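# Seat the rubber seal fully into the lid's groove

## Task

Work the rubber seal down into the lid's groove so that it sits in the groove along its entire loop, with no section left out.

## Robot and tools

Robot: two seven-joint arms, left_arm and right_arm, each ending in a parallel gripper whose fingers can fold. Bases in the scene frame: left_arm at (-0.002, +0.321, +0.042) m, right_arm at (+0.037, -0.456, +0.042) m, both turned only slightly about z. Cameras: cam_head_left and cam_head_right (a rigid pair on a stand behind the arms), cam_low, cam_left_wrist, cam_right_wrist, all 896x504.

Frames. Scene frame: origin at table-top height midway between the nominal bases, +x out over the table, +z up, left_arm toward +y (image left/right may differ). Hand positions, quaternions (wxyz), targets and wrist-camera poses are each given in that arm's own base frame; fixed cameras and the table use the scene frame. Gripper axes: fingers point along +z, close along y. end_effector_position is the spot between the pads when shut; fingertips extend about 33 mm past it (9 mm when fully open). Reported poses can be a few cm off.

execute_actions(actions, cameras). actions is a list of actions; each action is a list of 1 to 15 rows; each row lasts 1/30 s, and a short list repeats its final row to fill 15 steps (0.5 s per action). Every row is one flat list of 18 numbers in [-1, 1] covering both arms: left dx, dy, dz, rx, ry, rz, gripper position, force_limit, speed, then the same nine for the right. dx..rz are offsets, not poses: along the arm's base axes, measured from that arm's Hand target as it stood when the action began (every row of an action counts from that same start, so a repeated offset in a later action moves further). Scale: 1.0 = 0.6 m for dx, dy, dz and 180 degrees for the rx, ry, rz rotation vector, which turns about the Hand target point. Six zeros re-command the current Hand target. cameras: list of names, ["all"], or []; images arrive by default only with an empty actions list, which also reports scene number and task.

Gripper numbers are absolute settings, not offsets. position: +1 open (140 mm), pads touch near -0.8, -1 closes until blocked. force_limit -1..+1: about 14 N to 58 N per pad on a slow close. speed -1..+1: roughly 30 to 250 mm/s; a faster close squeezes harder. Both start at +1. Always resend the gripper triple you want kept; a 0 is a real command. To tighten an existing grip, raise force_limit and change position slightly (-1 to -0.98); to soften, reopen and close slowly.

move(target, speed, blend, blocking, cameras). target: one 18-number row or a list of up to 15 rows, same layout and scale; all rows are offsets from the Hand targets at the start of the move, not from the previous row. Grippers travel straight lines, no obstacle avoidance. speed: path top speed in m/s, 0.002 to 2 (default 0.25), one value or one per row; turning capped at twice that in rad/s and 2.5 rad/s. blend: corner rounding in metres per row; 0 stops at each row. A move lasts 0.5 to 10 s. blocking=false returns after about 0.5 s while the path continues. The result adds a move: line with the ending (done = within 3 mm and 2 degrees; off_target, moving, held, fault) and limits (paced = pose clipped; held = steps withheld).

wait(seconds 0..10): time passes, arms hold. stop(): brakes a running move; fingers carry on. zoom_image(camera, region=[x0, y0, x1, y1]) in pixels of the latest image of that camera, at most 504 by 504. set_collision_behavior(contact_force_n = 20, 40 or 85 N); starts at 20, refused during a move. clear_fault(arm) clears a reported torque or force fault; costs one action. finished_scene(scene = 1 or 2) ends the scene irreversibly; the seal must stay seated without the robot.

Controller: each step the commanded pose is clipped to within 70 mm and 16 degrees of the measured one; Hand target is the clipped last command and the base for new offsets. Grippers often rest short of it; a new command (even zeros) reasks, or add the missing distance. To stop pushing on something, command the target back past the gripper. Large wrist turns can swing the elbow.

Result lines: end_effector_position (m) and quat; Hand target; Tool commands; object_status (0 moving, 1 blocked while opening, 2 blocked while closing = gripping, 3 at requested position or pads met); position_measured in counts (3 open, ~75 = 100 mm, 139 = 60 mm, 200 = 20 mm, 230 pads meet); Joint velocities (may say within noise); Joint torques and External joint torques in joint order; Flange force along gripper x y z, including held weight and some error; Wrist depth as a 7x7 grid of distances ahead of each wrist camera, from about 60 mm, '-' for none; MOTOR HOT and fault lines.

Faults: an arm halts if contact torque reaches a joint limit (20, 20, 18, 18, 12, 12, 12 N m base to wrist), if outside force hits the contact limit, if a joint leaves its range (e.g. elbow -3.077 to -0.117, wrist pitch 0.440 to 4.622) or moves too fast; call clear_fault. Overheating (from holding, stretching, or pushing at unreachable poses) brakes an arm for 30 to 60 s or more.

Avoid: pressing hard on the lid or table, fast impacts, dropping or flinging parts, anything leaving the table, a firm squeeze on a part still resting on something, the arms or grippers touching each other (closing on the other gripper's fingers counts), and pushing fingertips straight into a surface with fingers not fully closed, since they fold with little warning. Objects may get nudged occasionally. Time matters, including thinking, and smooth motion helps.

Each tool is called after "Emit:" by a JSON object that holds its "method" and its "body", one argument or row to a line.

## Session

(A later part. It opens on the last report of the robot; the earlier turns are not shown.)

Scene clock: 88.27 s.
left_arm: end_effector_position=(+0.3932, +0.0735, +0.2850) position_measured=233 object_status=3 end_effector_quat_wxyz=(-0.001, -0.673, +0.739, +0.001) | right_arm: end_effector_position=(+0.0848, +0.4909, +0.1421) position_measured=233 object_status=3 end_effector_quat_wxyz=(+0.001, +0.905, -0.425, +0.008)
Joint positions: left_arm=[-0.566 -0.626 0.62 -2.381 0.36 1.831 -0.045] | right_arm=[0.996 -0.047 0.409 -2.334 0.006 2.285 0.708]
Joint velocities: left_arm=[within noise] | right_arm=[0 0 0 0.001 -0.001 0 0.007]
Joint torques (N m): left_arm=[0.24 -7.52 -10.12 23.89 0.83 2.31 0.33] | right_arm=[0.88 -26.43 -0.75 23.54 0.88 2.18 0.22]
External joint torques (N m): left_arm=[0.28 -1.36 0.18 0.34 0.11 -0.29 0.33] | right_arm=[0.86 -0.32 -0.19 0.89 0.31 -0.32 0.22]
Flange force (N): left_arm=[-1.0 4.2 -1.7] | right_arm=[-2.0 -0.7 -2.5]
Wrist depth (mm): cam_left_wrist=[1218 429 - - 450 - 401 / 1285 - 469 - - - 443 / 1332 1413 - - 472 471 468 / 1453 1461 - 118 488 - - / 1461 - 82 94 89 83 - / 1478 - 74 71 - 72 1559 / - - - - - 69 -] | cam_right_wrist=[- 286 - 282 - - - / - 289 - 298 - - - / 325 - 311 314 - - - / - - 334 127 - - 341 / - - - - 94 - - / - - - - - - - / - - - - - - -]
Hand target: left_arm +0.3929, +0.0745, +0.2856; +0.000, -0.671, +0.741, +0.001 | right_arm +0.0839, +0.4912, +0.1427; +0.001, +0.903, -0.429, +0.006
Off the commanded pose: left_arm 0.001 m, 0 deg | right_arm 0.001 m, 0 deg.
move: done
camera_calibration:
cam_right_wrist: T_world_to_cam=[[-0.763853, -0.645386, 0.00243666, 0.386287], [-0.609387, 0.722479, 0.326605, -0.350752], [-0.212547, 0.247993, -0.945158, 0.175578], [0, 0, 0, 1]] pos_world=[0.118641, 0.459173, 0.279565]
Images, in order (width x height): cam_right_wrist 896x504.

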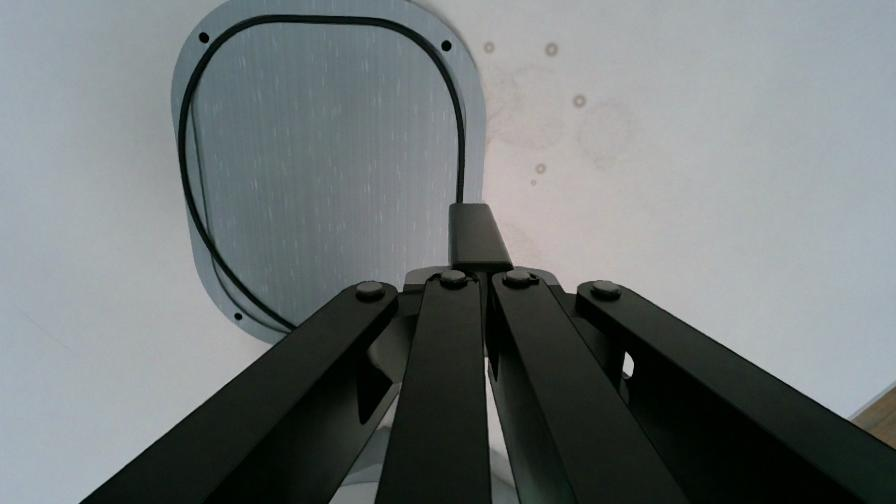

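Emit:
{"method": "move", "body": {
  "target": [
    [0,0,0,0,0,0,-0.95,-1,0,0.2845,0.22,-0.1,0,0,0,-0.95,-1,0],
    [0,0,0,0,0,0,-0.95,-1,0,0.2845,0.22,-0.2428,0,0,0,-0.95,-1,0],
    [0,0,0,0,0,0,-0.95,-1,0,0.256,0.1983,-0.2428,0,0,0,-0.95,-1,0]
  ],
  "speed": [0.15,0.08,0.02],
  "blend": [0.01,0,0],
  "cameras": ["cam_right_wrist"]
}}

Emit:
{"method": "zoom_image", "body": {
  "camera": "cam_right_wrist",
  "region": [330, 0, 680, 280]
}}

Scene clock: 93.73 s.
left_arm: end_effector_position=(+0.3932, +0.0735, +0.2850) position_measured=233 object_status=3 end_effector_quat_wxyz=(-0.001, -0.673, +0.739, +0.001) | right_arm: end_effector_position=(+0.2389, +0.6094, -0.0034) position_measured=233 object_status=3 end_effector_quat_wxyz=(+0.002, +0.904, -0.426, +0.007)
Joint positions: left_arm=[-0.566 -0.626 0.62 -2.381 0.36 1.831 -0.045] | right_arm=[0.978 0.629 0.245 -1.787 -0.229 2.383 0.657]
Joint velocities: left_arm=[within noise] | right_arm=[0 -0.001 0 -0.001 0 0.004 0.005]
Joint torques (N m): left_arm=[0.2 -7.46 -10.09 23.91 0.81 2.3 0.36] | right_arm=[1.39 -48.38 5.28 21.22 0.54 2.71 0.16]
External joint torques (N m): left_arm=[0.17 -1.29 0.13 0.4 0.08 -0.28 0.36] | right_arm=[1.32 -1.21 -0.09 0.04 0.02 0.19 0.16]
Flange force (N): left_arm=[-1.0 3.6 -1.9] | right_arm=[-0.4 3.2 -1.4]
Wrist depth (mm): cam_left_wrist=[1201 1254 - - 421 - 392 / 1266 1254 - - - - - / 1298 1346 - - - - - / 1382 1405 - 113 - 496 - / 1368 1461 82 94 89 89 - / - - 74 71 - 72 1579 / - - - - - 69 -] | cam_right_wrist=[- - - - 151 151 150 / - - - - 159 158 158 / - - - - 167 167 163 / - - - 115 175 176 176 / - - - - 94 184 186 / - - - - - - 195 / - - - - - - -]
Hand target: left_arm +0.3929, +0.0745, +0.2856; +0.000, -0.671, +0.741, +0.001 | right_arm +0.2375, +0.6101, -0.0029; +0.001, +0.903, -0.429, +0.006
Off the commanded pose: left_arm 0.001 m, 0 deg | right_arm 0.002 m, 0 deg.
move: done
camera_calibration:
cam_right_wrist: T_world_to_cam=[[-0.765969, -0.642851, 0.0059091, 0.579786], [-0.606236, 0.72534, 0.326128, -0.297424], [-0.213938, 0.246222, -0.945307, 0.0428441], [0, 0, 0, 1]] pos_world=[0.272954, 0.5779, 0.134073]
Images, in order (width x height): cam_right_wrist 896x504.

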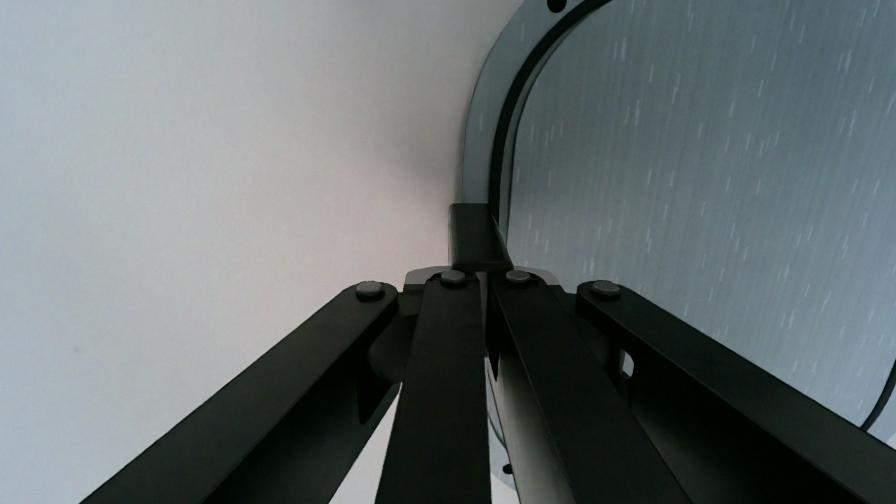

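Scaled by 1.440 from the camera's 896x504 image, which has a finer 1280x720 frame.

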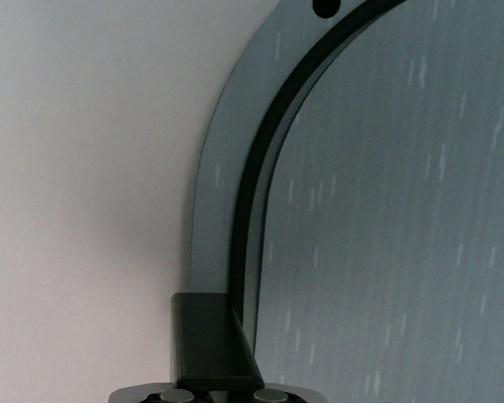

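Emit:
{"method": "move", "body": {
  "target": [0,0,0,0,0,0,-0.95,-1,0,-0.0065,-0.005,-0.001,0,0,0,-0.95,-1,0],
  "speed": 0.02,
  "cameras": ["cam_right_wrist"]
}}

Emit:
{"method": "zoom_image", "body": {
  "camera": "cam_right_wrist",
  "region": [330, 0, 680, 280]
}}

Scene clock: 94.90 s.
left_arm: end_effector_position=(+0.3932, +0.0735, +0.2850) position_measured=233 object_status=3 end_effector_quat_wxyz=(-0.001, -0.673, +0.739, +0.001) | right_arm: end_effector_position=(+0.2353, +0.6064, -0.0040) position_measured=233 object_status=3 end_effector_quat_wxyz=(+0.002, +0.904, -0.427, +0.007)
Joint positions: left_arm=[-0.566 -0.626 0.62 -2.381 0.36 1.831 -0.045] | right_arm=[0.98 0.619 0.245 -1.806 -0.229 2.392 0.662]
Joint torques (N m): left_arm=[0.23 -7.53 -10.05 23.88 0.82 2.3 0.31] | right_arm=[1.31 -47.92 5.48 21.08 0.54 2.75 0.15]
External joint torques (N m): left_arm=[0.29 -1.45 0.25 0.41 0.09 -0.28 0.31] | right_arm=[1.25 -1.3 0.2 0.13 0.02 0.25 0.15]
Flange force (N): left_arm=[-1.1 4.2 -1.8] | right_arm=[-0.4 3.2 -1.6]
Wrist depth (mm): cam_left_wrist=[1230 - - - - - 387 / 1311 - - - - - - / 1311 1397 - - - - - / 1445 1421 - 118 499 - - / 1496 1487 82 94 89 84 - / 1478 - - 71 - 72 1559 / - - - - - 69 -] | cam_right_wrist=[- - - - 151 150 149 / - - 170 - 158 158 158 / - - - 167 167 166 166 / - - - 126 176 175 175 / - 202 - - 94 184 186 / - - - - - - 196 / - - - - - - -]
Hand target: left_arm +0.3929, +0.0745, +0.2856; +0.000, -0.671, +0.741, +0.001 | right_arm +0.2336, +0.6071, -0.0035; +0.001, +0.903, -0.429, +0.006
Off the commanded pose: left_arm 0.001 m, 0 deg | right_arm 0.002 m, 0 deg.
move: done
camera_calibration:
cam_right_wrist: T_world_to_cam=[[-0.766577, -0.642128, 0.0055528, 0.574761], [-0.605644, 0.725842, 0.326112, -0.297671], [-0.213436, 0.246627, -0.945315, 0.0418798], [0, 0, 0, 1]] pos_world=[0.269254, 0.574804, 0.133472]
Images, in order (width x height): cam_right_wrist 896x504.

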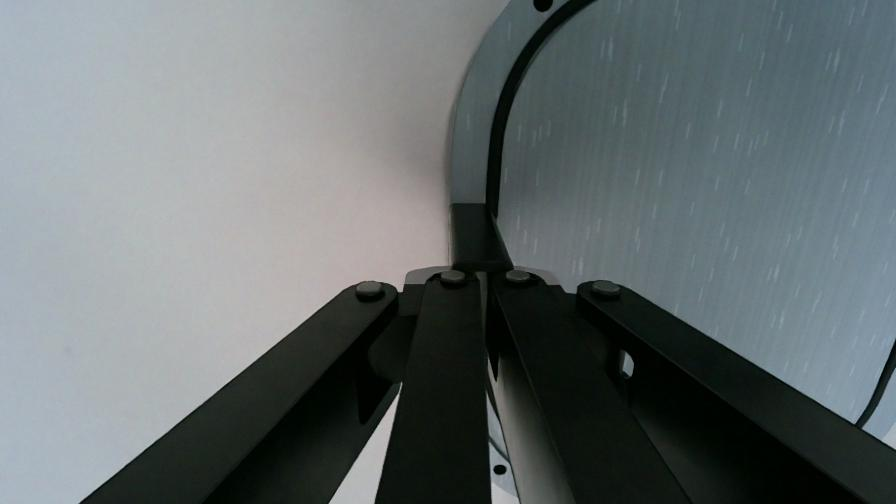

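Scaled by 1.440 from the camera's 896x504 image, which has a finer 1280x720 frame.

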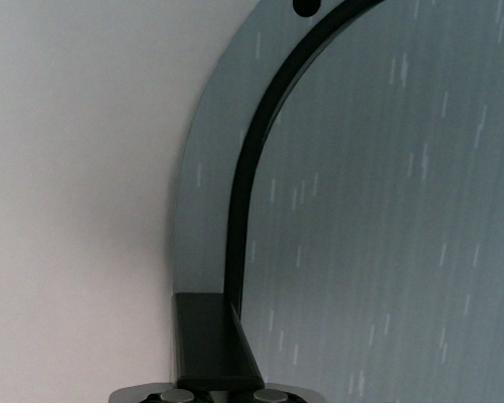

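Emit:
{"method": "move", "body": {
  "target": [
    [0,0,0,0,0,0,-0.95,-1,0,0.002,0.0015,0,0,0,0,-0.95,-1,0],
    [0,0,0,0,0,0,-0.95,-1,0,0.002,0.0015,0.02,0,0,0,-0.95,-1,0],
    [0,0,0,0,0,0,-0.95,-1,0,-0.0125,-0.0095,0.02,0,0,0,-0.95,-1,0],
    [0,0,0,0,0,0,-0.95,-1,0,-0.0125,-0.0095,-0.0092,0,0,0,-0.95,-1,0]
  ],
  "speed": [0.03,0.05,0.05,0.02],
  "blend": [0,0.003,0.003,0],
  "cameras": ["cam_right_wrist"]
}}

Emit:
{"method": "zoom_image", "body": {
  "camera": "cam_right_wrist",
  "region": [330, 0, 680, 280]
}}

Scene clock: 97.67 s.
left_arm: end_effector_position=(+0.3932, +0.0735, +0.2850) position_measured=233 object_status=3 end_effector_quat_wxyz=(-0.001, -0.673, +0.739, +0.001) | right_arm: end_effector_position=(+0.2268, +0.6023, -0.0041) position_measured=233 object_status=3 end_effector_quat_wxyz=(+0.000, +0.904, -0.428, +0.006)
Joint positions: left_arm=[-0.566 -0.626 0.62 -2.381 0.36 1.831 -0.045] | right_arm=[0.987 0.599 0.244 -1.842 -0.225 2.413 0.673]
Joint velocities: left_arm=[within noise] | right_arm=[0.003 0 -0.005 0 0 0.005 0]
Joint torques (N m): left_arm=[0.23 -7.49 -10.09 23.91 0.81 2.31 0.31] | right_arm=[0.96 -42.56 3.93 20.44 0.46 3.39 0.23]
External joint torques (N m): left_arm=[0.2 -1.31 0.15 0.41 0.08 -0.27 0.31] | right_arm=[1.07 3.4 -1.06 -0.37 -0.05 0.88 0.24]
Flange force (N): left_arm=[-0.9 3.7 -1.8] | right_arm=[-4.5 -4.2 8.8]
Wrist depth (mm): cam_left_wrist=[1218 - 430 - - - 399 / 1279 1279 - - 446 - 403 / 1353 1413 - 477 - 480 - / 1421 1461 - 118 - - - / 1504 - 82 94 89 83 534 / - - 74 71 - 72 1559 / - - - - - 69 -] | cam_right_wrist=[- - 161 - 150 150 149 / 173 - - 160 158 158 155 / - - - 164 167 165 165 / - - - 126 175 174 174 / - - - - 94 183 184 / - - - - - - - / - - - - - - -]
Hand target: left_arm +0.3929, +0.0745, +0.2856; +0.000, -0.671, +0.741, +0.001 | right_arm +0.2261, +0.6014, -0.0091; +0.001, +0.903, -0.429, +0.006
Off the commanded pose: left_arm 0.001 m, 0 deg | right_arm 0.005 m, 0 deg.
move: off_target (right_arm)
camera_calibration:
cam_right_wrist: T_world_to_cam=[[-0.767682, -0.640825, 0.00275175, 0.565065], [-0.604424, 0.725488, 0.32915, -0.299918], [-0.212924, 0.251019, -0.944274, 0.0382445], [0, 0, 0, 1]] pos_world=[0.260656, 0.570095, 0.133276]
Images, in order (width x height): cam_right_wrist 896x504.

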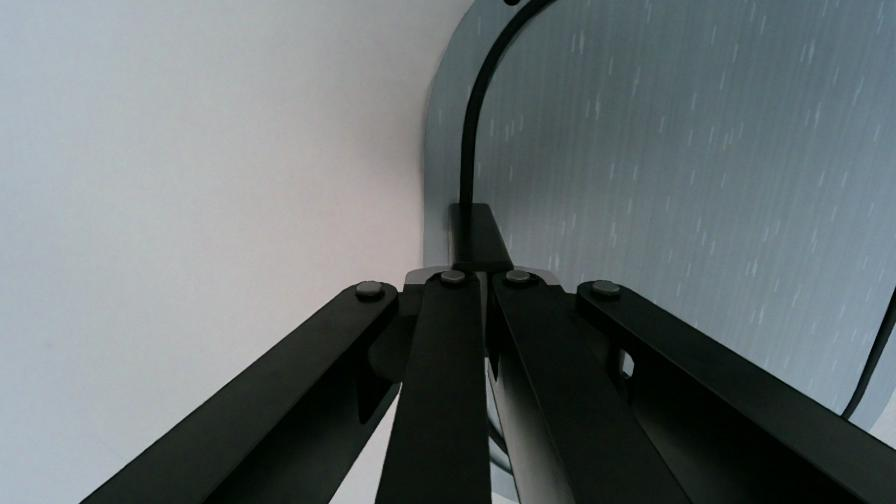

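Scaled by 1.440 from the camera's 896x504 image, which has a finer 1280x720 frame.

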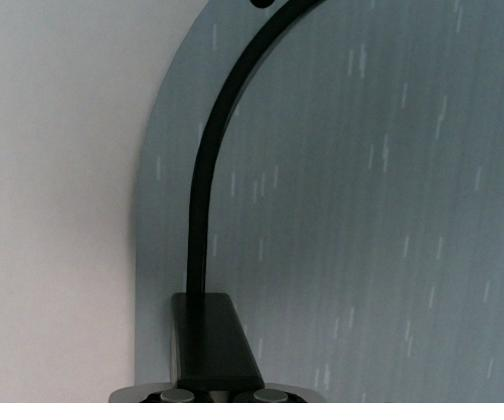

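Emit:
{"method": "move", "body": {
  "target": [
    [0,0,0,0,0,0,-0.95,-1,0,0,0,0.06,0,0,0,-0.95,-1,0],
    [0,0,0,0,0,0,-0.95,-1,0,-0.1,0.18,0.2,0,0,0,-0.95,-1,0]
  ],
  "speed": [0.06,0.15],
  "blend": [0.01,0],
  "cameras": ["cam_right_wrist","cam_head_left"]
}}

Emit:
{"method": "zoom_image", "body": {
  "camera": "cam_right_wrist",
  "region": [250, 0, 650, 300]
}}

Scene clock: 100.40 s.
left_arm: end_effector_position=(+0.3932, +0.0735, +0.2850) position_measured=233 object_status=3 end_effector_quat_wxyz=(-0.001, -0.673, +0.739, +0.001) | right_arm: end_effector_position=(+0.1678, +0.7099, +0.1121) position_measured=233 object_status=3 end_effector_quat_wxyz=(-0.001, +0.905, -0.426, +0.008)
Joint positions: left_arm=[-0.566 -0.626 0.62 -2.381 0.36 1.831 -0.045] | right_arm=[1.152 0.69 0.264 -1.357 -0.202 2.021 0.755]
Joint velocities: left_arm=[within noise] | right_arm=[-0.001 -0.001 0 -0.001 0 -0.004 0.006]
Joint torques (N m): left_arm=[0.21 -7.52 -10.06 23.93 0.8 2.32 0.31] | right_arm=[1.09 -51.59 5.53 25.01 0.92 2.18 0.16]
External joint torques (N m): left_arm=[0.17 -1.24 0.19 0.3 0.07 -0.28 0.31] | right_arm=[0.89 0.12 -0.17 0.92 0.25 -0.33 0.16]
Flange force (N): left_arm=[-0.9 3.7 -1.6] | right_arm=[-5.9 -5.6 -1.4]
Wrist depth (mm): cam_left_wrist=[1212 - - - 451 - 389 / 1201 - 460 - - - 411 / 1353 - - - - 474 471 / 1397 1487 - 113 - 516 514 / 1504 1496 82 94 89 85 - / 1522 - 74 71 - 72 1569 / - - - - - 69 -] | cam_right_wrist=[- - - - 256 248 251 / - - 292 - 268 263 - / 300 - - 287 282 282 - / - - - 115 - - 309 / - - - - - - - / - - - - - - - / - - - - - - -]
Hand target: left_arm +0.3929, +0.0745, +0.2856; +0.000, -0.671, +0.741, +0.001 | right_arm +0.1661, +0.7094, +0.1109; +0.001, +0.903, -0.429, +0.006
Off the commanded pose: left_arm 0.001 m, 0 deg | right_arm 0.002 m, 0 deg.
move: done
camera_calibration:
cam_right_wrist: T_world_to_cam=[[-0.764878, -0.644175, -0.000575309, 0.590756], [-0.60869, 0.722451, 0.327965, -0.448817], [-0.210851, 0.251204, -0.94469, 0.107998], [0, 0, 0, 1]] pos_world=[0.201437, 0.677669, 0.249561]
Images, in order (width x height): cam_head_left 896x504, cam_right_wrist 896x504.

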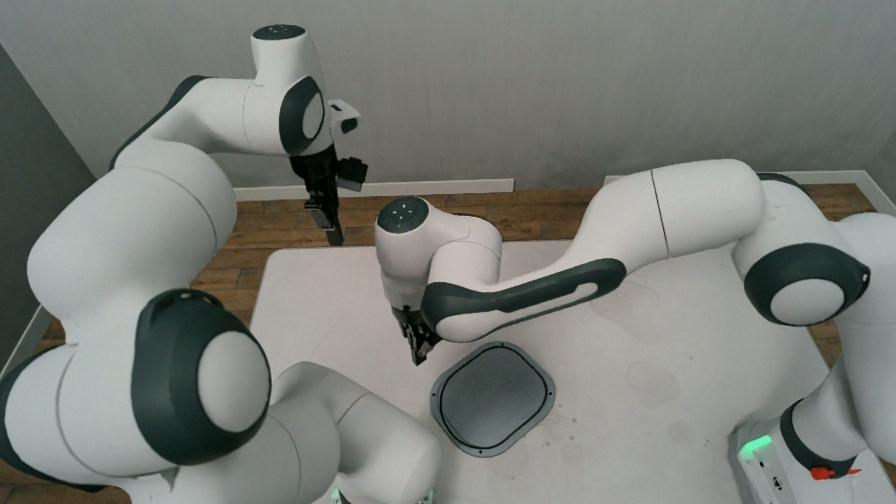

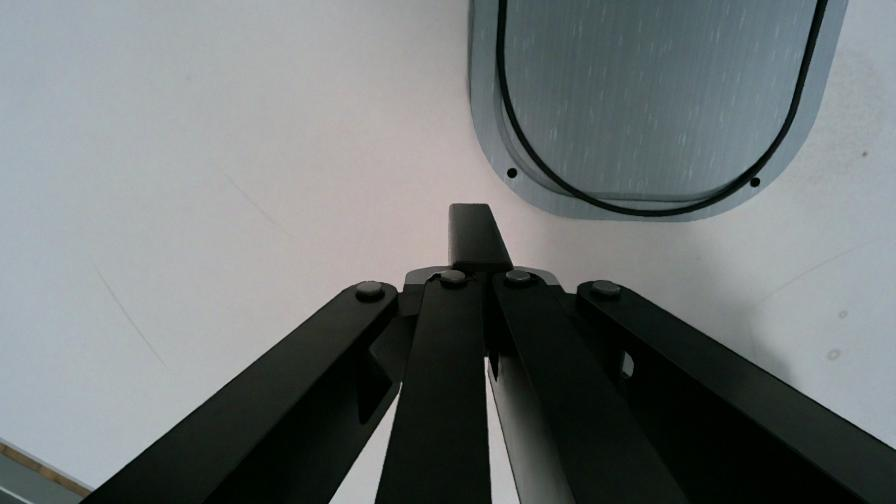

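Scaled by 1.260 from the camera's 896x504 image, which has a finer 1280x720 frame.

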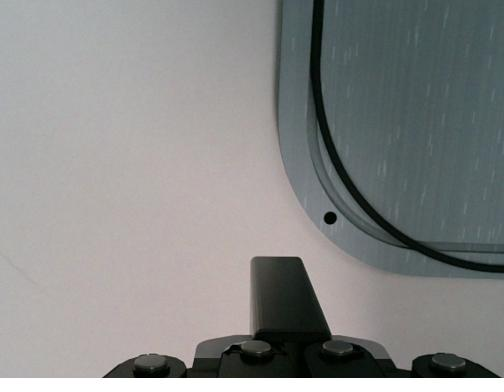

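Emit:
{"method": "move", "body": {
  "target": [
    [0,0,0,0,0,0,-0.95,-1,0,-0.166,-0.1223,-0.1,0,0,0,-0.95,-1,0],
    [0,0,0,0,0,0,-0.95,-1,0,-0.166,-0.1223,-0.1898,0,0,0,-0.95,-1,0]
  ],
  "speed": [0.12,0.04],
  "cameras": ["cam_right_wrist","cam_head_left","cam_low"]
}}

Emit:
{"method": "zoom_image", "body": {
  "camera": "cam_right_wrist",
  "region": [300, 100, 650, 380]
}}

Scene clock: 105.47 s.
left_arm: end_effector_position=(+0.3932, +0.0735, +0.2850) position_measured=233 object_status=3 end_effector_quat_wxyz=(-0.001, -0.673, +0.739, +0.001) | right_arm: end_effector_position=(+0.0656, +0.6360, -0.0013) position_measured=233 object_status=3 end_effector_quat_wxyz=(+0.002, +0.904, -0.427, +0.006)
Joint positions: left_arm=[-0.566 -0.626 0.62 -2.381 0.36 1.831 -0.045] | right_arm=[1.244 0.587 0.243 -1.853 -0.215 2.407 0.921]
Joint velocities: left_arm=[within noise] | right_arm=[0.003 0 0.001 -0.001 0.001 0.003 0.001]
Joint torques (N m): left_arm=[0.21 -7.42 -10.08 23.91 0.82 2.32 0.31] | right_arm=[1.21 -44.44 3.59 20.7 0.35 2.87 0.23]
External joint torques (N m): left_arm=[0.26 -1.31 0.21 0.48 0.1 -0.25 0.31] | right_arm=[1.28 1.14 -1.33 -0.06 -0.16 0.41 0.23]
Flange force (N): left_arm=[-1.1 3.6 -1.9] | right_arm=[-3.3 -0.7 4.0]
Wrist depth (mm): cam_left_wrist=[1224 - - - - - 415 / 1279 1173 453 - - 442 - / 1478 1298 - - 462 - - / 1397 1437 - 113 - 501 - / 1496 1504 82 94 89 84 - / 1569 - 74 71 - 72 1569 / - - - - - 69 -] | cam_right_wrist=[- 151 153 152 154 152 161 / - 162 161 161 161 159 - / - 174 169 169 170 166 - / - - 181 140 176 - 191 / - - - - 94 - 203 / - - - - - - - / - - - - - - -]
Hand target: left_arm +0.3929, +0.0745, +0.2856; +0.000, -0.671, +0.741, +0.001 | right_arm +0.0665, +0.6361, -0.0029; +0.001, +0.903, -0.429, +0.006
Off the commanded pose: left_arm 0.001 m, 0 deg | right_arm 0.002 m, 0 deg.
move: done
camera_calibration:
cam_right_wrist: T_world_to_cam=[[-0.766903, -0.641728, 0.00664667, 0.463492], [-0.604423, 0.725724, 0.328629, -0.422784], [-0.215714, 0.24801, -0.944436, 0.000240995], [0, 0, 0, 1]] pos_world=[0.0999651, 0.604201, 0.136086]
Images, in order (width x height): cam_head_left 896x504, cam_low 896x504, cam_right_wrist 896x504.

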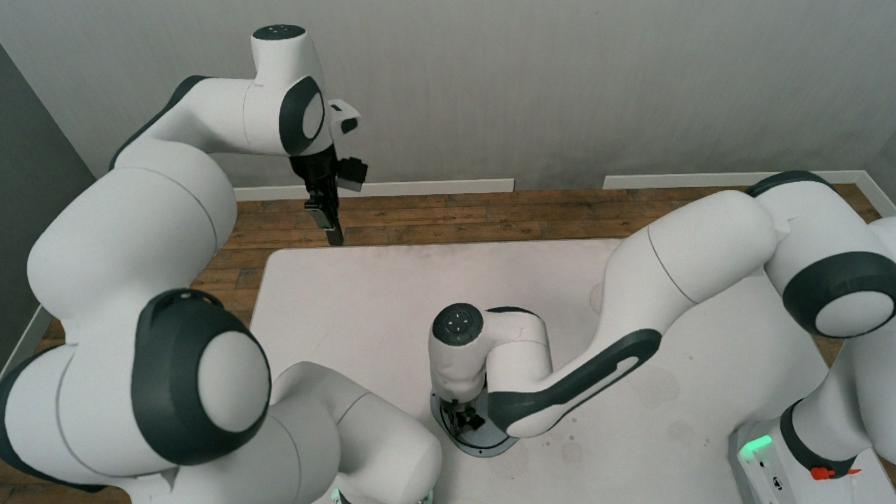

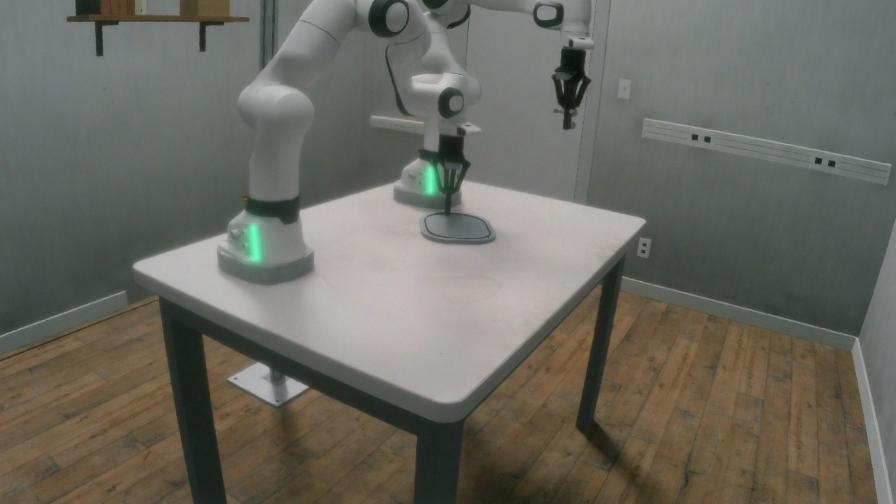

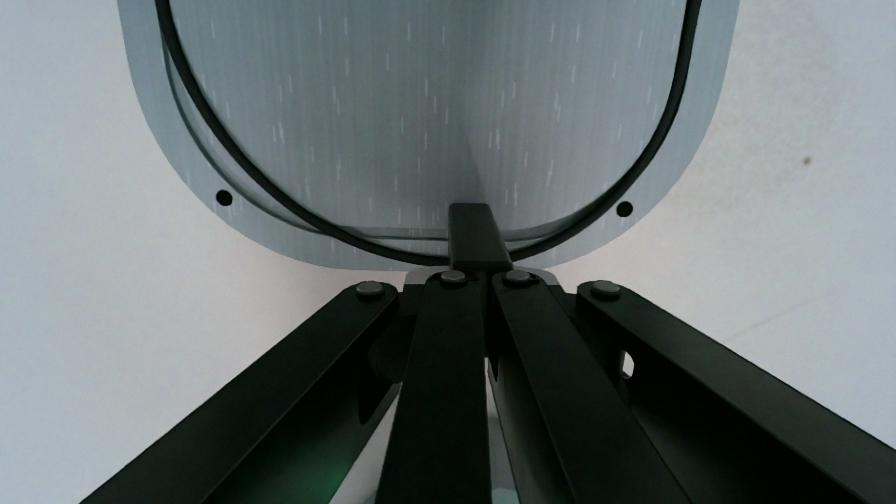

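Scaled by 1.440 from the camera's 896x504 image, which has a finer 1280x720 frame.

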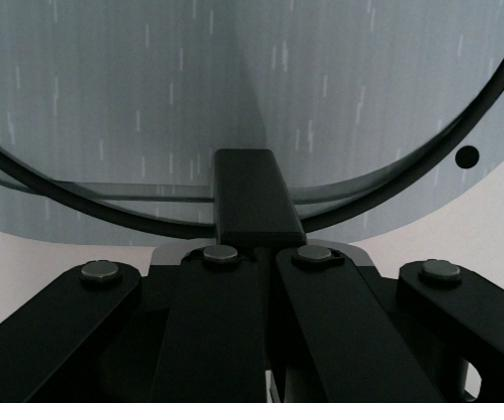

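Emit:
{"method": "move", "body": {
  "target": [
    [0,0,0,0,0,0,-0.95,-1,0,0.0133,-0.0171,-0.002,0,0,0,-0.95,-1,0],
    [0,0,0,0,0,0,-0.95,-1,0,0.0133,-0.0171,-0.009,0,0,0,-0.95,-1,0]
  ],
  "speed": 0.02,
  "cameras": ["cam_right_wrist"]
}}

Emit:
{"method": "zoom_image", "body": {
  "camera": "cam_right_wrist",
  "region": [300, 100, 650, 380]
}}

Scene clock: 107.17 s.
left_arm: end_effector_position=(+0.3932, +0.0735, +0.2850) position_measured=233 object_status=3 end_effector_quat_wxyz=(-0.001, -0.673, +0.739, +0.001) | right_arm: end_effector_position=(+0.0739, +0.6267, -0.0047) position_measured=233 object_status=3 end_effector_quat_wxyz=(+0.001, +0.902, -0.431, +0.006)
Joint positions: left_arm=[-0.566 -0.626 0.62 -2.381 0.36 1.831 -0.045] | right_arm=[1.229 0.571 0.24 -1.891 -0.215 2.432 0.918]
Joint torques (N m): left_arm=[0.26 -7.48 -10.04 23.93 0.82 2.32 0.32] | right_arm=[0.68 -43.02 3.9 20.81 0.24 3.2 -0.16]
External joint torques (N m): left_arm=[0.2 -1.2 0.17 0.31 0.09 -0.28 0.32] | right_arm=[0.48 1.9 -1.06 0.36 -0.26 0.73 -0.16]
Flange force (N): left_arm=[-1.0 3.5 -1.6] | right_arm=[-3.9 -3.6 5.7]
Wrist depth (mm): cam_left_wrist=[1168 - - - - - 401 / 1360 - - - 436 - 440 / 1311 1279 - 462 - - 485 / 1382 1461 483 113 - - - / 1478 - 82 94 89 89 - / 1569 - 74 71 - 72 1598 / - - - - - 69 -] | cam_right_wrist=[- 150 150 150 150 149 - / - 158 158 - 157 157 - / - 169 167 166 166 - - / - - 173 140 174 - - / - - - - 94 - 196 / - - - - - - 207 / - - - - - - -]
Hand target: left_arm +0.3929, +0.0745, +0.2856; +0.000, -0.671, +0.741, +0.001 | right_arm +0.0745, +0.6258, -0.0083; +0.001, +0.903, -0.429, +0.006
Off the commanded pose: left_arm 0.001 m, 0 deg | right_arm 0.004 m, 0 deg.
move: off_target (right_arm)
camera_calibration:
cam_right_wrist: T_world_to_cam=[[-0.772613, -0.634861, 0.00453457, 0.459985], [-0.598264, 0.730429, 0.329474, -0.413361], [-0.212482, 0.251843, -0.944154, -0.0015067], [0, 0, 0, 1]] pos_world=[0.107771, 0.594337, 0.132683]
Images, in order (width x height): cam_right_wrist 896x504.

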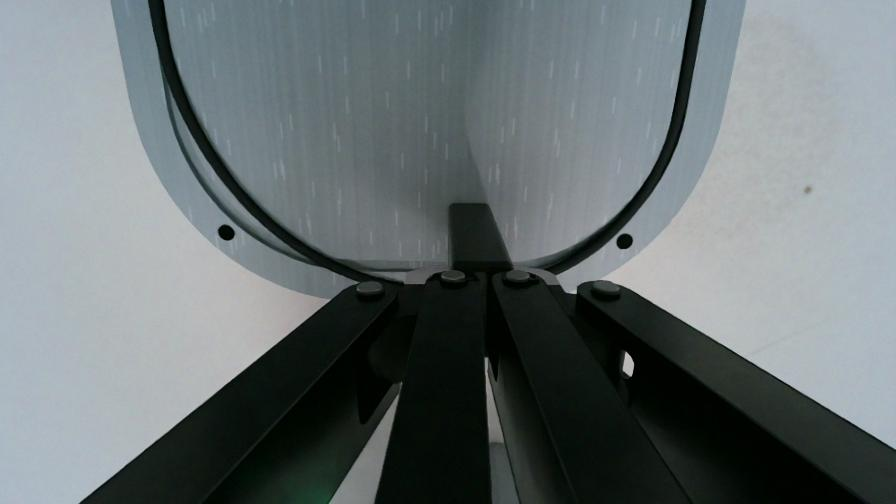

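Scaled by 1.440 from the camera's 896x504 image, which has a finer 1280x720 frame.

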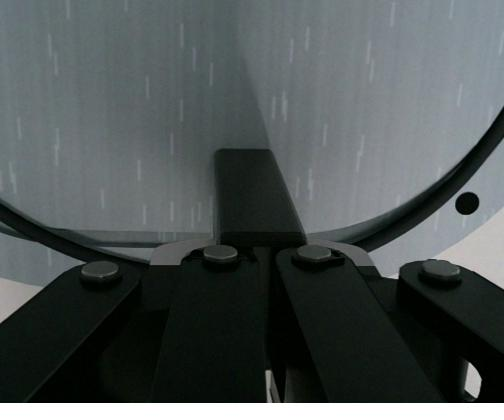

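Emit:
{"method": "move", "body": {
  "target": [
    [0,0,0,0,0,0,-0.95,-1,0,0,0,0.08,0,0,0,-0.95,-1,0],
    [0,0,0,0,0,0,-0.95,-1,0,-0.034,0.0437,0.08,0.0527,0.0409,0,-0.95,-1,0],
    [0,0,0,0,0,0,-0.95,-1,0,-0.034,0.0437,0.0113,0.0527,0.0409,0,-0.95,-1,0]
  ],
  "speed": [0.06,0.06,0.03],
  "cameras": ["cam_right_wrist","cam_head_left","cam_head_right"]
}}

Emit:
{"method": "zoom_image", "body": {
  "camera": "cam_right_wrist",
  "region": [300, 100, 650, 380]
}}

Scene clock: 119.00 s.
left_arm: end_effector_position=(+0.3932, +0.0735, +0.2850) position_measured=233 object_status=3 end_effector_quat_wxyz=(-0.001, -0.673, +0.739, +0.001) | right_arm: end_effector_position=(+0.0537, +0.6515, -0.0004) position_measured=233 object_status=3 end_effector_quat_wxyz=(-0.045, +0.899, -0.427, -0.087)
Joint positions: left_arm=[-0.566 -0.626 0.62 -2.381 0.36 1.831 -0.045] | right_arm=[1.07 0.567 0.382 -1.988 -0.119 2.652 0.801]
Joint velocities: left_arm=[within noise] | right_arm=[0.001 0.001 -0.003 -0.001 -0.001 0.003 0]
Joint torques (N m): left_arm=[0.23 -7.45 -10.11 23.92 0.81 2.3 0.33] | right_arm=[1.04 -42.21 6.12 20.35 0.29 3.09 0.08]
External joint torques (N m): left_arm=[0.24 -1.31 0.15 0.41 0.08 -0.29 0.33] | right_arm=[1.07 0.33 -1.04 0.67 -0.02 0.26 0.09]
Flange force (N): left_arm=[-1.0 3.8 -1.9] | right_arm=[-4.1 -1.9 3.8]
Wrist depth (mm): cam_left_wrist=[1224 - - - - - 380 / 1279 - - - - - 451 / 1360 - - - 468 - 468 / 1453 1445 - 113 - - - / 1487 1478 82 94 89 89 - / 1550 - 74 71 - 72 1608 / - - - - - 69 -] | cam_right_wrist=[- 142 139 141 141 138 - / - 154 154 153 152 148 - / 181 179 170 160 163 178 176 / - 199 - 115 - - - / - - - - 94 - - / - - - - - - 241 / - - - - - - -]
Hand target: left_arm +0.3929, +0.0745, +0.2856; +0.000, -0.671, +0.741, +0.001 | right_arm +0.0541, +0.6520, -0.0016; -0.046, +0.899, -0.427, -0.087
Off the commanded pose: left_arm 0.001 m, 0 deg | right_arm 0.001 m, 0 deg.
move: done
camera_calibration:
cam_right_wrist: T_world_to_cam=[[-0.768579, -0.639753, -0.00129808, 0.463078], [-0.547966, 0.657259, 0.51744, -0.399943], [-0.330181, 0.398405, -0.855718, -0.0972773], [0, 0, 0, 1]] pos_world=[0.104638, 0.597877, 0.124305]
Images, in order (width x height): cam_head_left 896x504, cam_head_right 896x504, cam_right_wrist 896x504.

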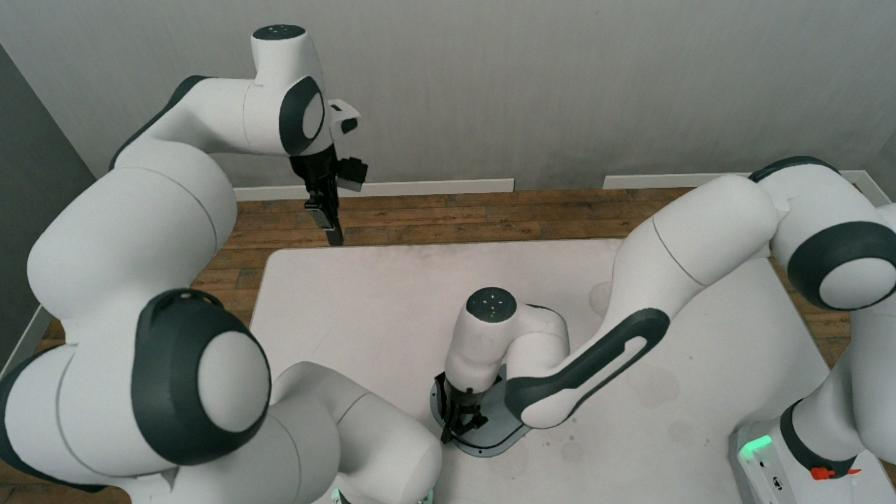

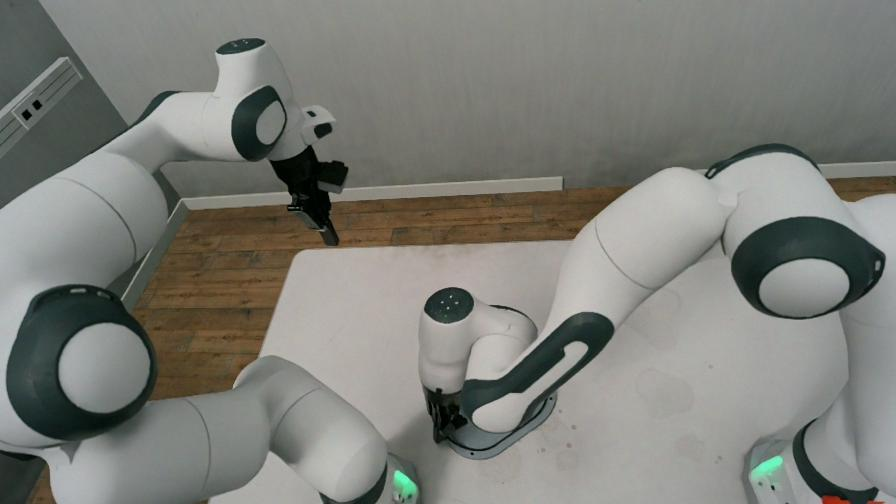

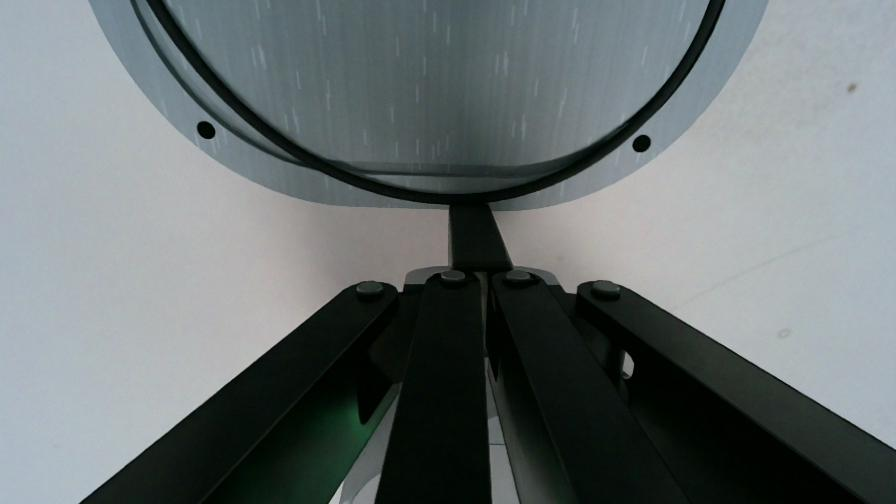

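Scaled by 1.440 from the camera's 896x504 image, which has a finer 1280x720 frame.

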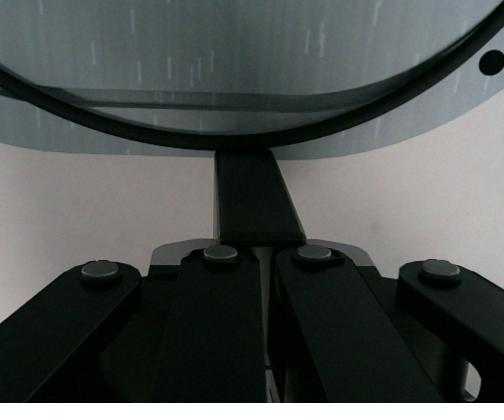

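Emit:
{"method": "move", "body": {
  "target": [0,0,0,0,0,0,-0.95,-1,0,0.0128,-0.0165,-0.001,0,0,0,-0.95,-1,0],
  "speed": 0.02,
  "cameras": ["cam_right_wrist"]
}}

Emit:
{"method": "zoom_image", "body": {
  "camera": "cam_right_wrist",
  "region": [300, 100, 650, 380]
}}

Scene clock: 120.37 s.
left_arm: end_effector_position=(+0.3932, +0.0735, +0.2850) position_measured=233 object_status=3 end_effector_quat_wxyz=(-0.001, -0.673, +0.739, +0.001) | right_arm: end_effector_position=(+0.0609, +0.6451, +0.0006) position_measured=233 object_status=3 end_effector_quat_wxyz=(-0.048, +0.898, -0.429, -0.088)
Joint positions: left_arm=[-0.566 -0.626 0.62 -2.381 0.36 1.831 -0.045] | right_arm=[1.046 0.551 0.392 -2.018 -0.119 2.669 0.792]
Joint velocities: left_arm=[within noise] | right_arm=[-0.002 0 0.002 -0.001 0 0.002 -0.004]
Joint torques (N m): left_arm=[0.19 -7.48 -10.07 23.92 0.81 2.3 0.37] | right_arm=[-0.52 -41.19 6.48 18.46 0.23 2.75 -0.26]
External joint torques (N m): left_arm=[0.16 -1.34 0.16 0.41 0.08 -0.28 0.37] | right_arm=[-0.34 0.77 -0.52 -1.19 -0.07 -0.11 -0.25]
Flange force (N): left_arm=[-1.0 3.7 -1.9] | right_arm=[2.9 1.5 0.7]
Wrist depth (mm): cam_left_wrist=[1137 - - - - 425 382 / 1279 1266 - 442 - - - / 1559 1413 - - - - - / - 1413 - 114 - - - / 1487 1522 83 94 89 84 514 / 1559 - 74 71 - 72 1569 / - - - - - 69 -] | cam_right_wrist=[- 144 140 142 141 140 - / - 155 155 154 153 153 - / - 182 165 163 164 - 171 / - 200 - 127 171 - - / - - - - 94 - - / - - - - - - - / - - - - - - -]
Hand target: left_arm +0.3929, +0.0745, +0.2856; +0.000, -0.671, +0.741, +0.001 | right_arm +0.0618, +0.6421, -0.0022; -0.046, +0.899, -0.427, -0.087
Off the commanded pose: left_arm 0.001 m, 0 deg | right_arm 0.004 m, 0 deg.
move: off_target (right_arm)
camera_calibration:
cam_right_wrist: T_world_to_cam=[[-0.771707, -0.635955, -0.00554108, 0.462202], [-0.545184, 0.657023, 0.520667, -0.39239], [-0.32748, 0.404823, -0.853742, -0.0956519], [0, 0, 0, 1]] pos_world=[0.111436, 0.590472, 0.125204]
Images, in order (width x height): cam_right_wrist 896x504.

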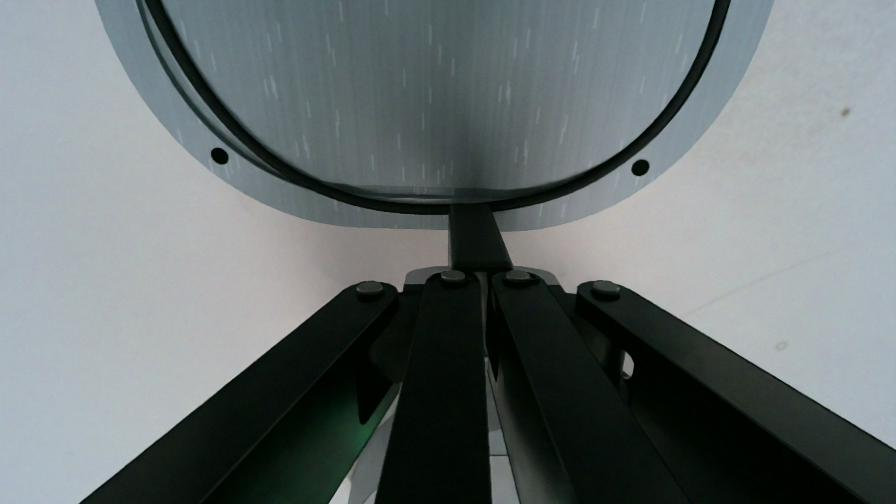

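Scaled by 1.440 from the camera's 896x504 image, which has a finer 1280x720 frame.

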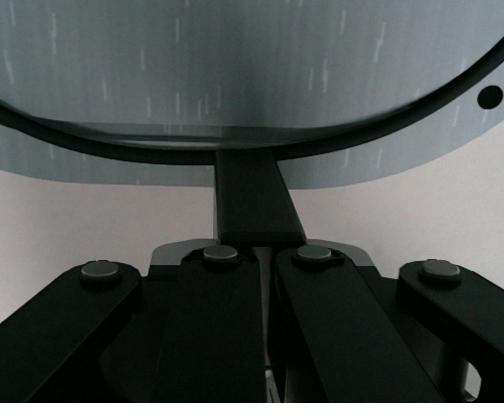

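Emit:
{"method": "move", "body": {
  "target": [0,0,0,0,0,0,-0.95,-1,0,0.0085,-0.011,-0.002,0,0,0,-0.95,-1,0],
  "speed": 0.02,
  "cameras": ["cam_right_wrist"]
}}

Emit:
{"method": "zoom_image", "body": {
  "camera": "cam_right_wrist",
  "region": [300, 100, 650, 380]
}}

Scene clock: 121.40 s.
left_arm: end_effector_position=(+0.3932, +0.0735, +0.2850) position_measured=233 object_status=3 end_effector_quat_wxyz=(-0.001, -0.673, +0.739, +0.001) | right_arm: end_effector_position=(+0.0668, +0.6363, -0.0025) position_measured=233 object_status=3 end_effector_quat_wxyz=(-0.046, +0.898, -0.430, -0.087)
Joint positions: left_arm=[-0.566 -0.626 0.62 -2.381 0.36 1.831 -0.045] | right_arm=[1.026 0.543 0.398 -2.042 -0.119 2.678 0.783]
Joint velocities: left_arm=[within noise] | right_arm=[0.001 0 0.004 0 0 -0.001 -0.006]
Joint torques (N m): left_arm=[0.24 -7.48 -10.07 23.91 0.82 2.3 0.3] | right_arm=[0.34 -41.83 8.17 19.57 0.31 2.99 -0.27]
External joint torques (N m): left_arm=[0.2 -1.31 0.15 0.34 0.09 -0.3 0.31] | right_arm=[0.34 -0.46 1.04 0.2 0.03 0.14 -0.26]
Flange force (N): left_arm=[-0.9 3.9 -1.8] | right_arm=[0.3 0.6 -1.6]
Wrist depth (mm): cam_left_wrist=[1218 - - - - - 396 / - - - - - - - / 1332 468 - - - - - / 1390 1437 - 123 - - - / 1598 1470 82 94 89 85 - / 1390 - 74 71 - 72 1569 / - - - - - 69 -] | cam_right_wrist=[- 140 140 139 138 137 - / - 149 152 148 150 149 - / - - 165 164 164 - - / - - - 140 175 - - / - - - - 94 - - / - - - - - - - / - - - - - - -]
Hand target: left_arm +0.3929, +0.0745, +0.2856; +0.000, -0.671, +0.741, +0.001 | right_arm +0.0669, +0.6355, -0.0034; -0.046, +0.899, -0.427, -0.087
Off the commanded pose: left_arm 0.001 m, 0 deg | right_arm 0.001 m, 0 deg.
move: done
camera_calibration:
cam_right_wrist: T_world_to_cam=[[-0.772746, -0.634712, -0.00183746, 0.460507], [-0.543791, 0.660553, 0.51765, -0.384025], [-0.327345, 0.401012, -0.85559, -0.0903844], [0, 0, 0, 1]] pos_world=[0.117439, 0.582203, 0.122305]
Images, in order (width x height): cam_right_wrist 896x504.

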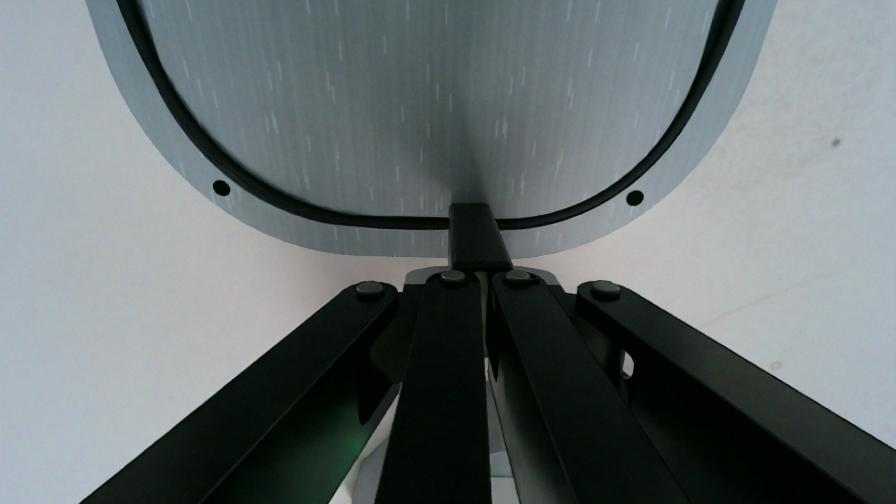

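Scaled by 1.440 from the camera's 896x504 image, which has a finer 1280x720 frame.

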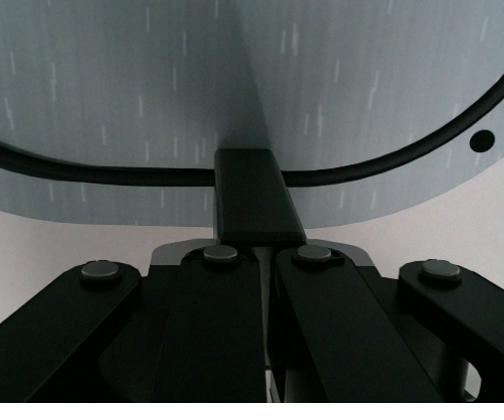

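Emit:
{"method": "move", "body": {
  "target": [
    [0,0,0,0,0,0,-0.95,-1,0,0.005,-0.006,0.08,0,0,0,-0.95,-1,0],
    [0,0,0,0,0,0,-0.95,-1,0,0.06,-0.15,0.25,-0.0527,-0.0409,0,-0.95,-1,0]
  ],
  "speed": [0.06,0.15],
  "blend": [0.01,0],
  "cameras": ["cam_right_wrist","cam_head_left"]
}}

Emit:
{"method": "zoom_image", "body": {
  "camera": "cam_right_wrist",
  "region": [150, 0, 650, 300]
}}

Emit:
{"method": "zoom_image", "body": {
  "camera": "cam_head_left",
  "region": [420, 325, 570, 465]
}}

Scene clock: 124.30 s.
left_arm: end_effector_position=(+0.3932, +0.0735, +0.2850) position_measured=233 object_status=3 end_effector_quat_wxyz=(-0.001, -0.673, +0.739, +0.001) | right_arm: end_effector_position=(+0.1026, +0.5473, +0.1471) position_measured=233 object_status=3 end_effector_quat_wxyz=(-0.001, +0.903, -0.429, +0.007)
Joint positions: left_arm=[-0.566 -0.626 0.62 -2.381 0.36 1.831 -0.045] | right_arm=[0.945 0.122 0.456 -2.126 -0.085 2.232 0.766]
Joint velocities: left_arm=[within noise] | right_arm=[-0.001 0.001 0 -0.001 0 -0.005 0.001]
Joint torques (N m): left_arm=[0.2 -7.48 -10.04 23.92 0.8 2.32 0.35] | right_arm=[0.31 -32.26 1.3 23.3 0.9 2.15 -0.24]
External joint torques (N m): left_arm=[0.24 -1.31 0.29 0.4 0.08 -0.27 0.35] | right_arm=[0.43 -0.7 -0.4 0.12 0.31 -0.36 -0.24]
Flange force (N): left_arm=[-1.3 3.6 -1.7] | right_arm=[1.5 1.1 -2.3]
Wrist depth (mm): cam_left_wrist=[1189 - 447 452 433 441 377 / 1332 - - 447 421 - 413 / 1311 - 503 469 - - - / 1421 1397 503 118 - 502 484 / 1470 1579 83 94 89 89 - / 1487 - 74 71 - 72 1541 / - - - - - 69 -] | cam_right_wrist=[- - 285 284 - - - / - - 301 - - - - / - 327 323 313 - - - / - - 329 140 - - - / - - - - 94 - - / - - - - - - - / - - - - - - -]
Hand target: left_arm +0.3929, +0.0745, +0.2856; +0.000, -0.671, +0.741, +0.001 | right_arm +0.1029, +0.5455, +0.1466; +0.001, +0.903, -0.429, +0.006
Off the commanded pose: left_arm 0.001 m, 0 deg | right_arm 0.002 m, 0 deg.
move: done
camera_calibration:
cam_right_wrist: T_world_to_cam=[[-0.768965, -0.639291, 0.000187555, 0.433811], [-0.603671, 0.726216, 0.328925, -0.385307], [-0.210415, 0.252818, -0.944356, 0.167111], [0, 0, 0, 1]] pos_world=[0.136149, 0.514899, 0.284468]
Images, in order (width x height): cam_head_left 896x504, cam_right_wrist 896x504.

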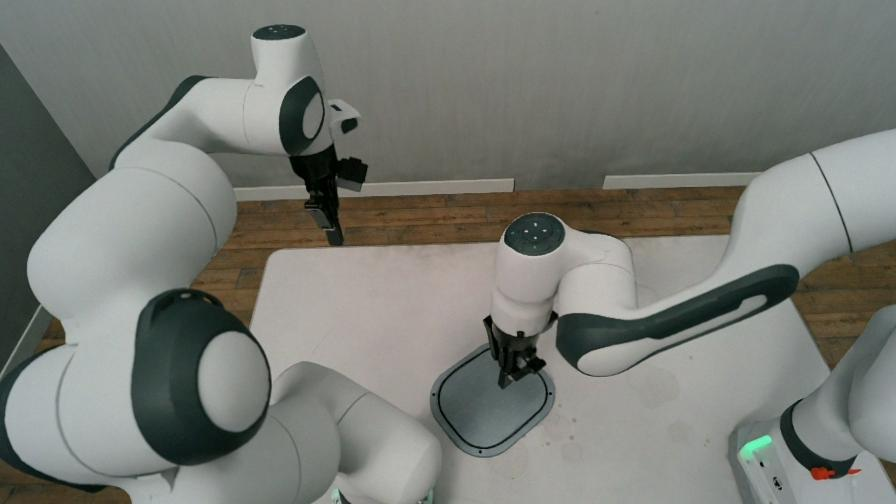

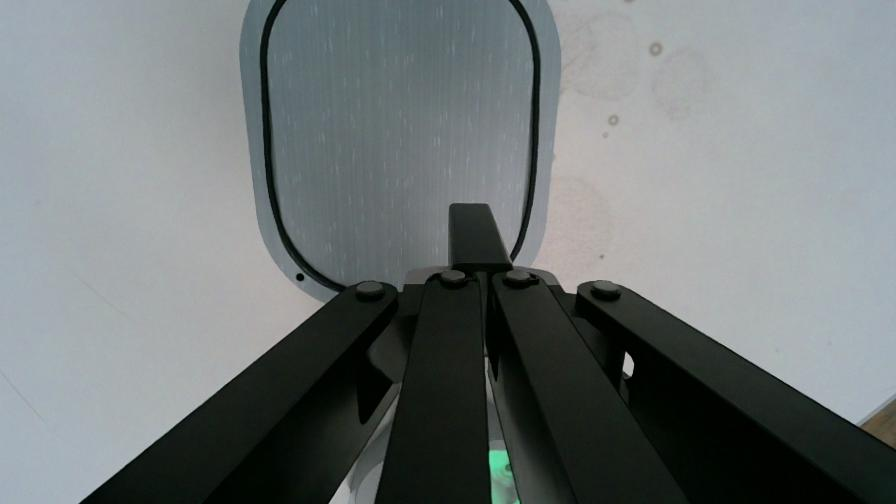

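Scaled by 1.008 from the camera's 896x504 image, which has a finer 1280x720 frame.

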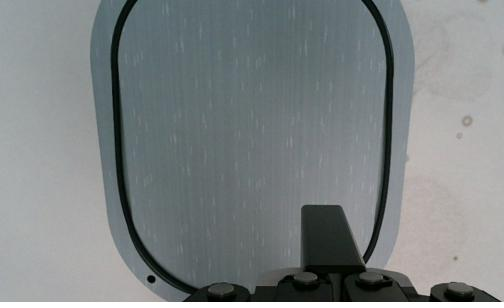

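Scaled by 3.360 from the camera's 896x504 image, which has a finer 1280x720 frame.

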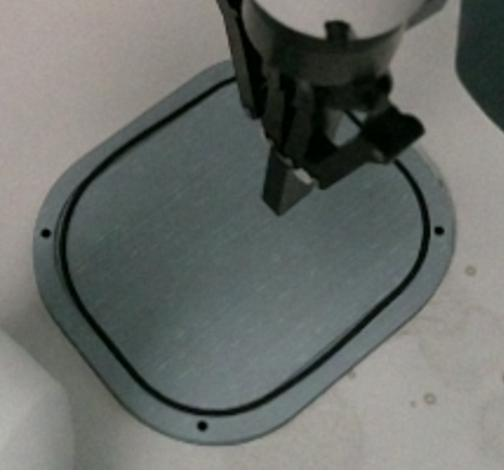

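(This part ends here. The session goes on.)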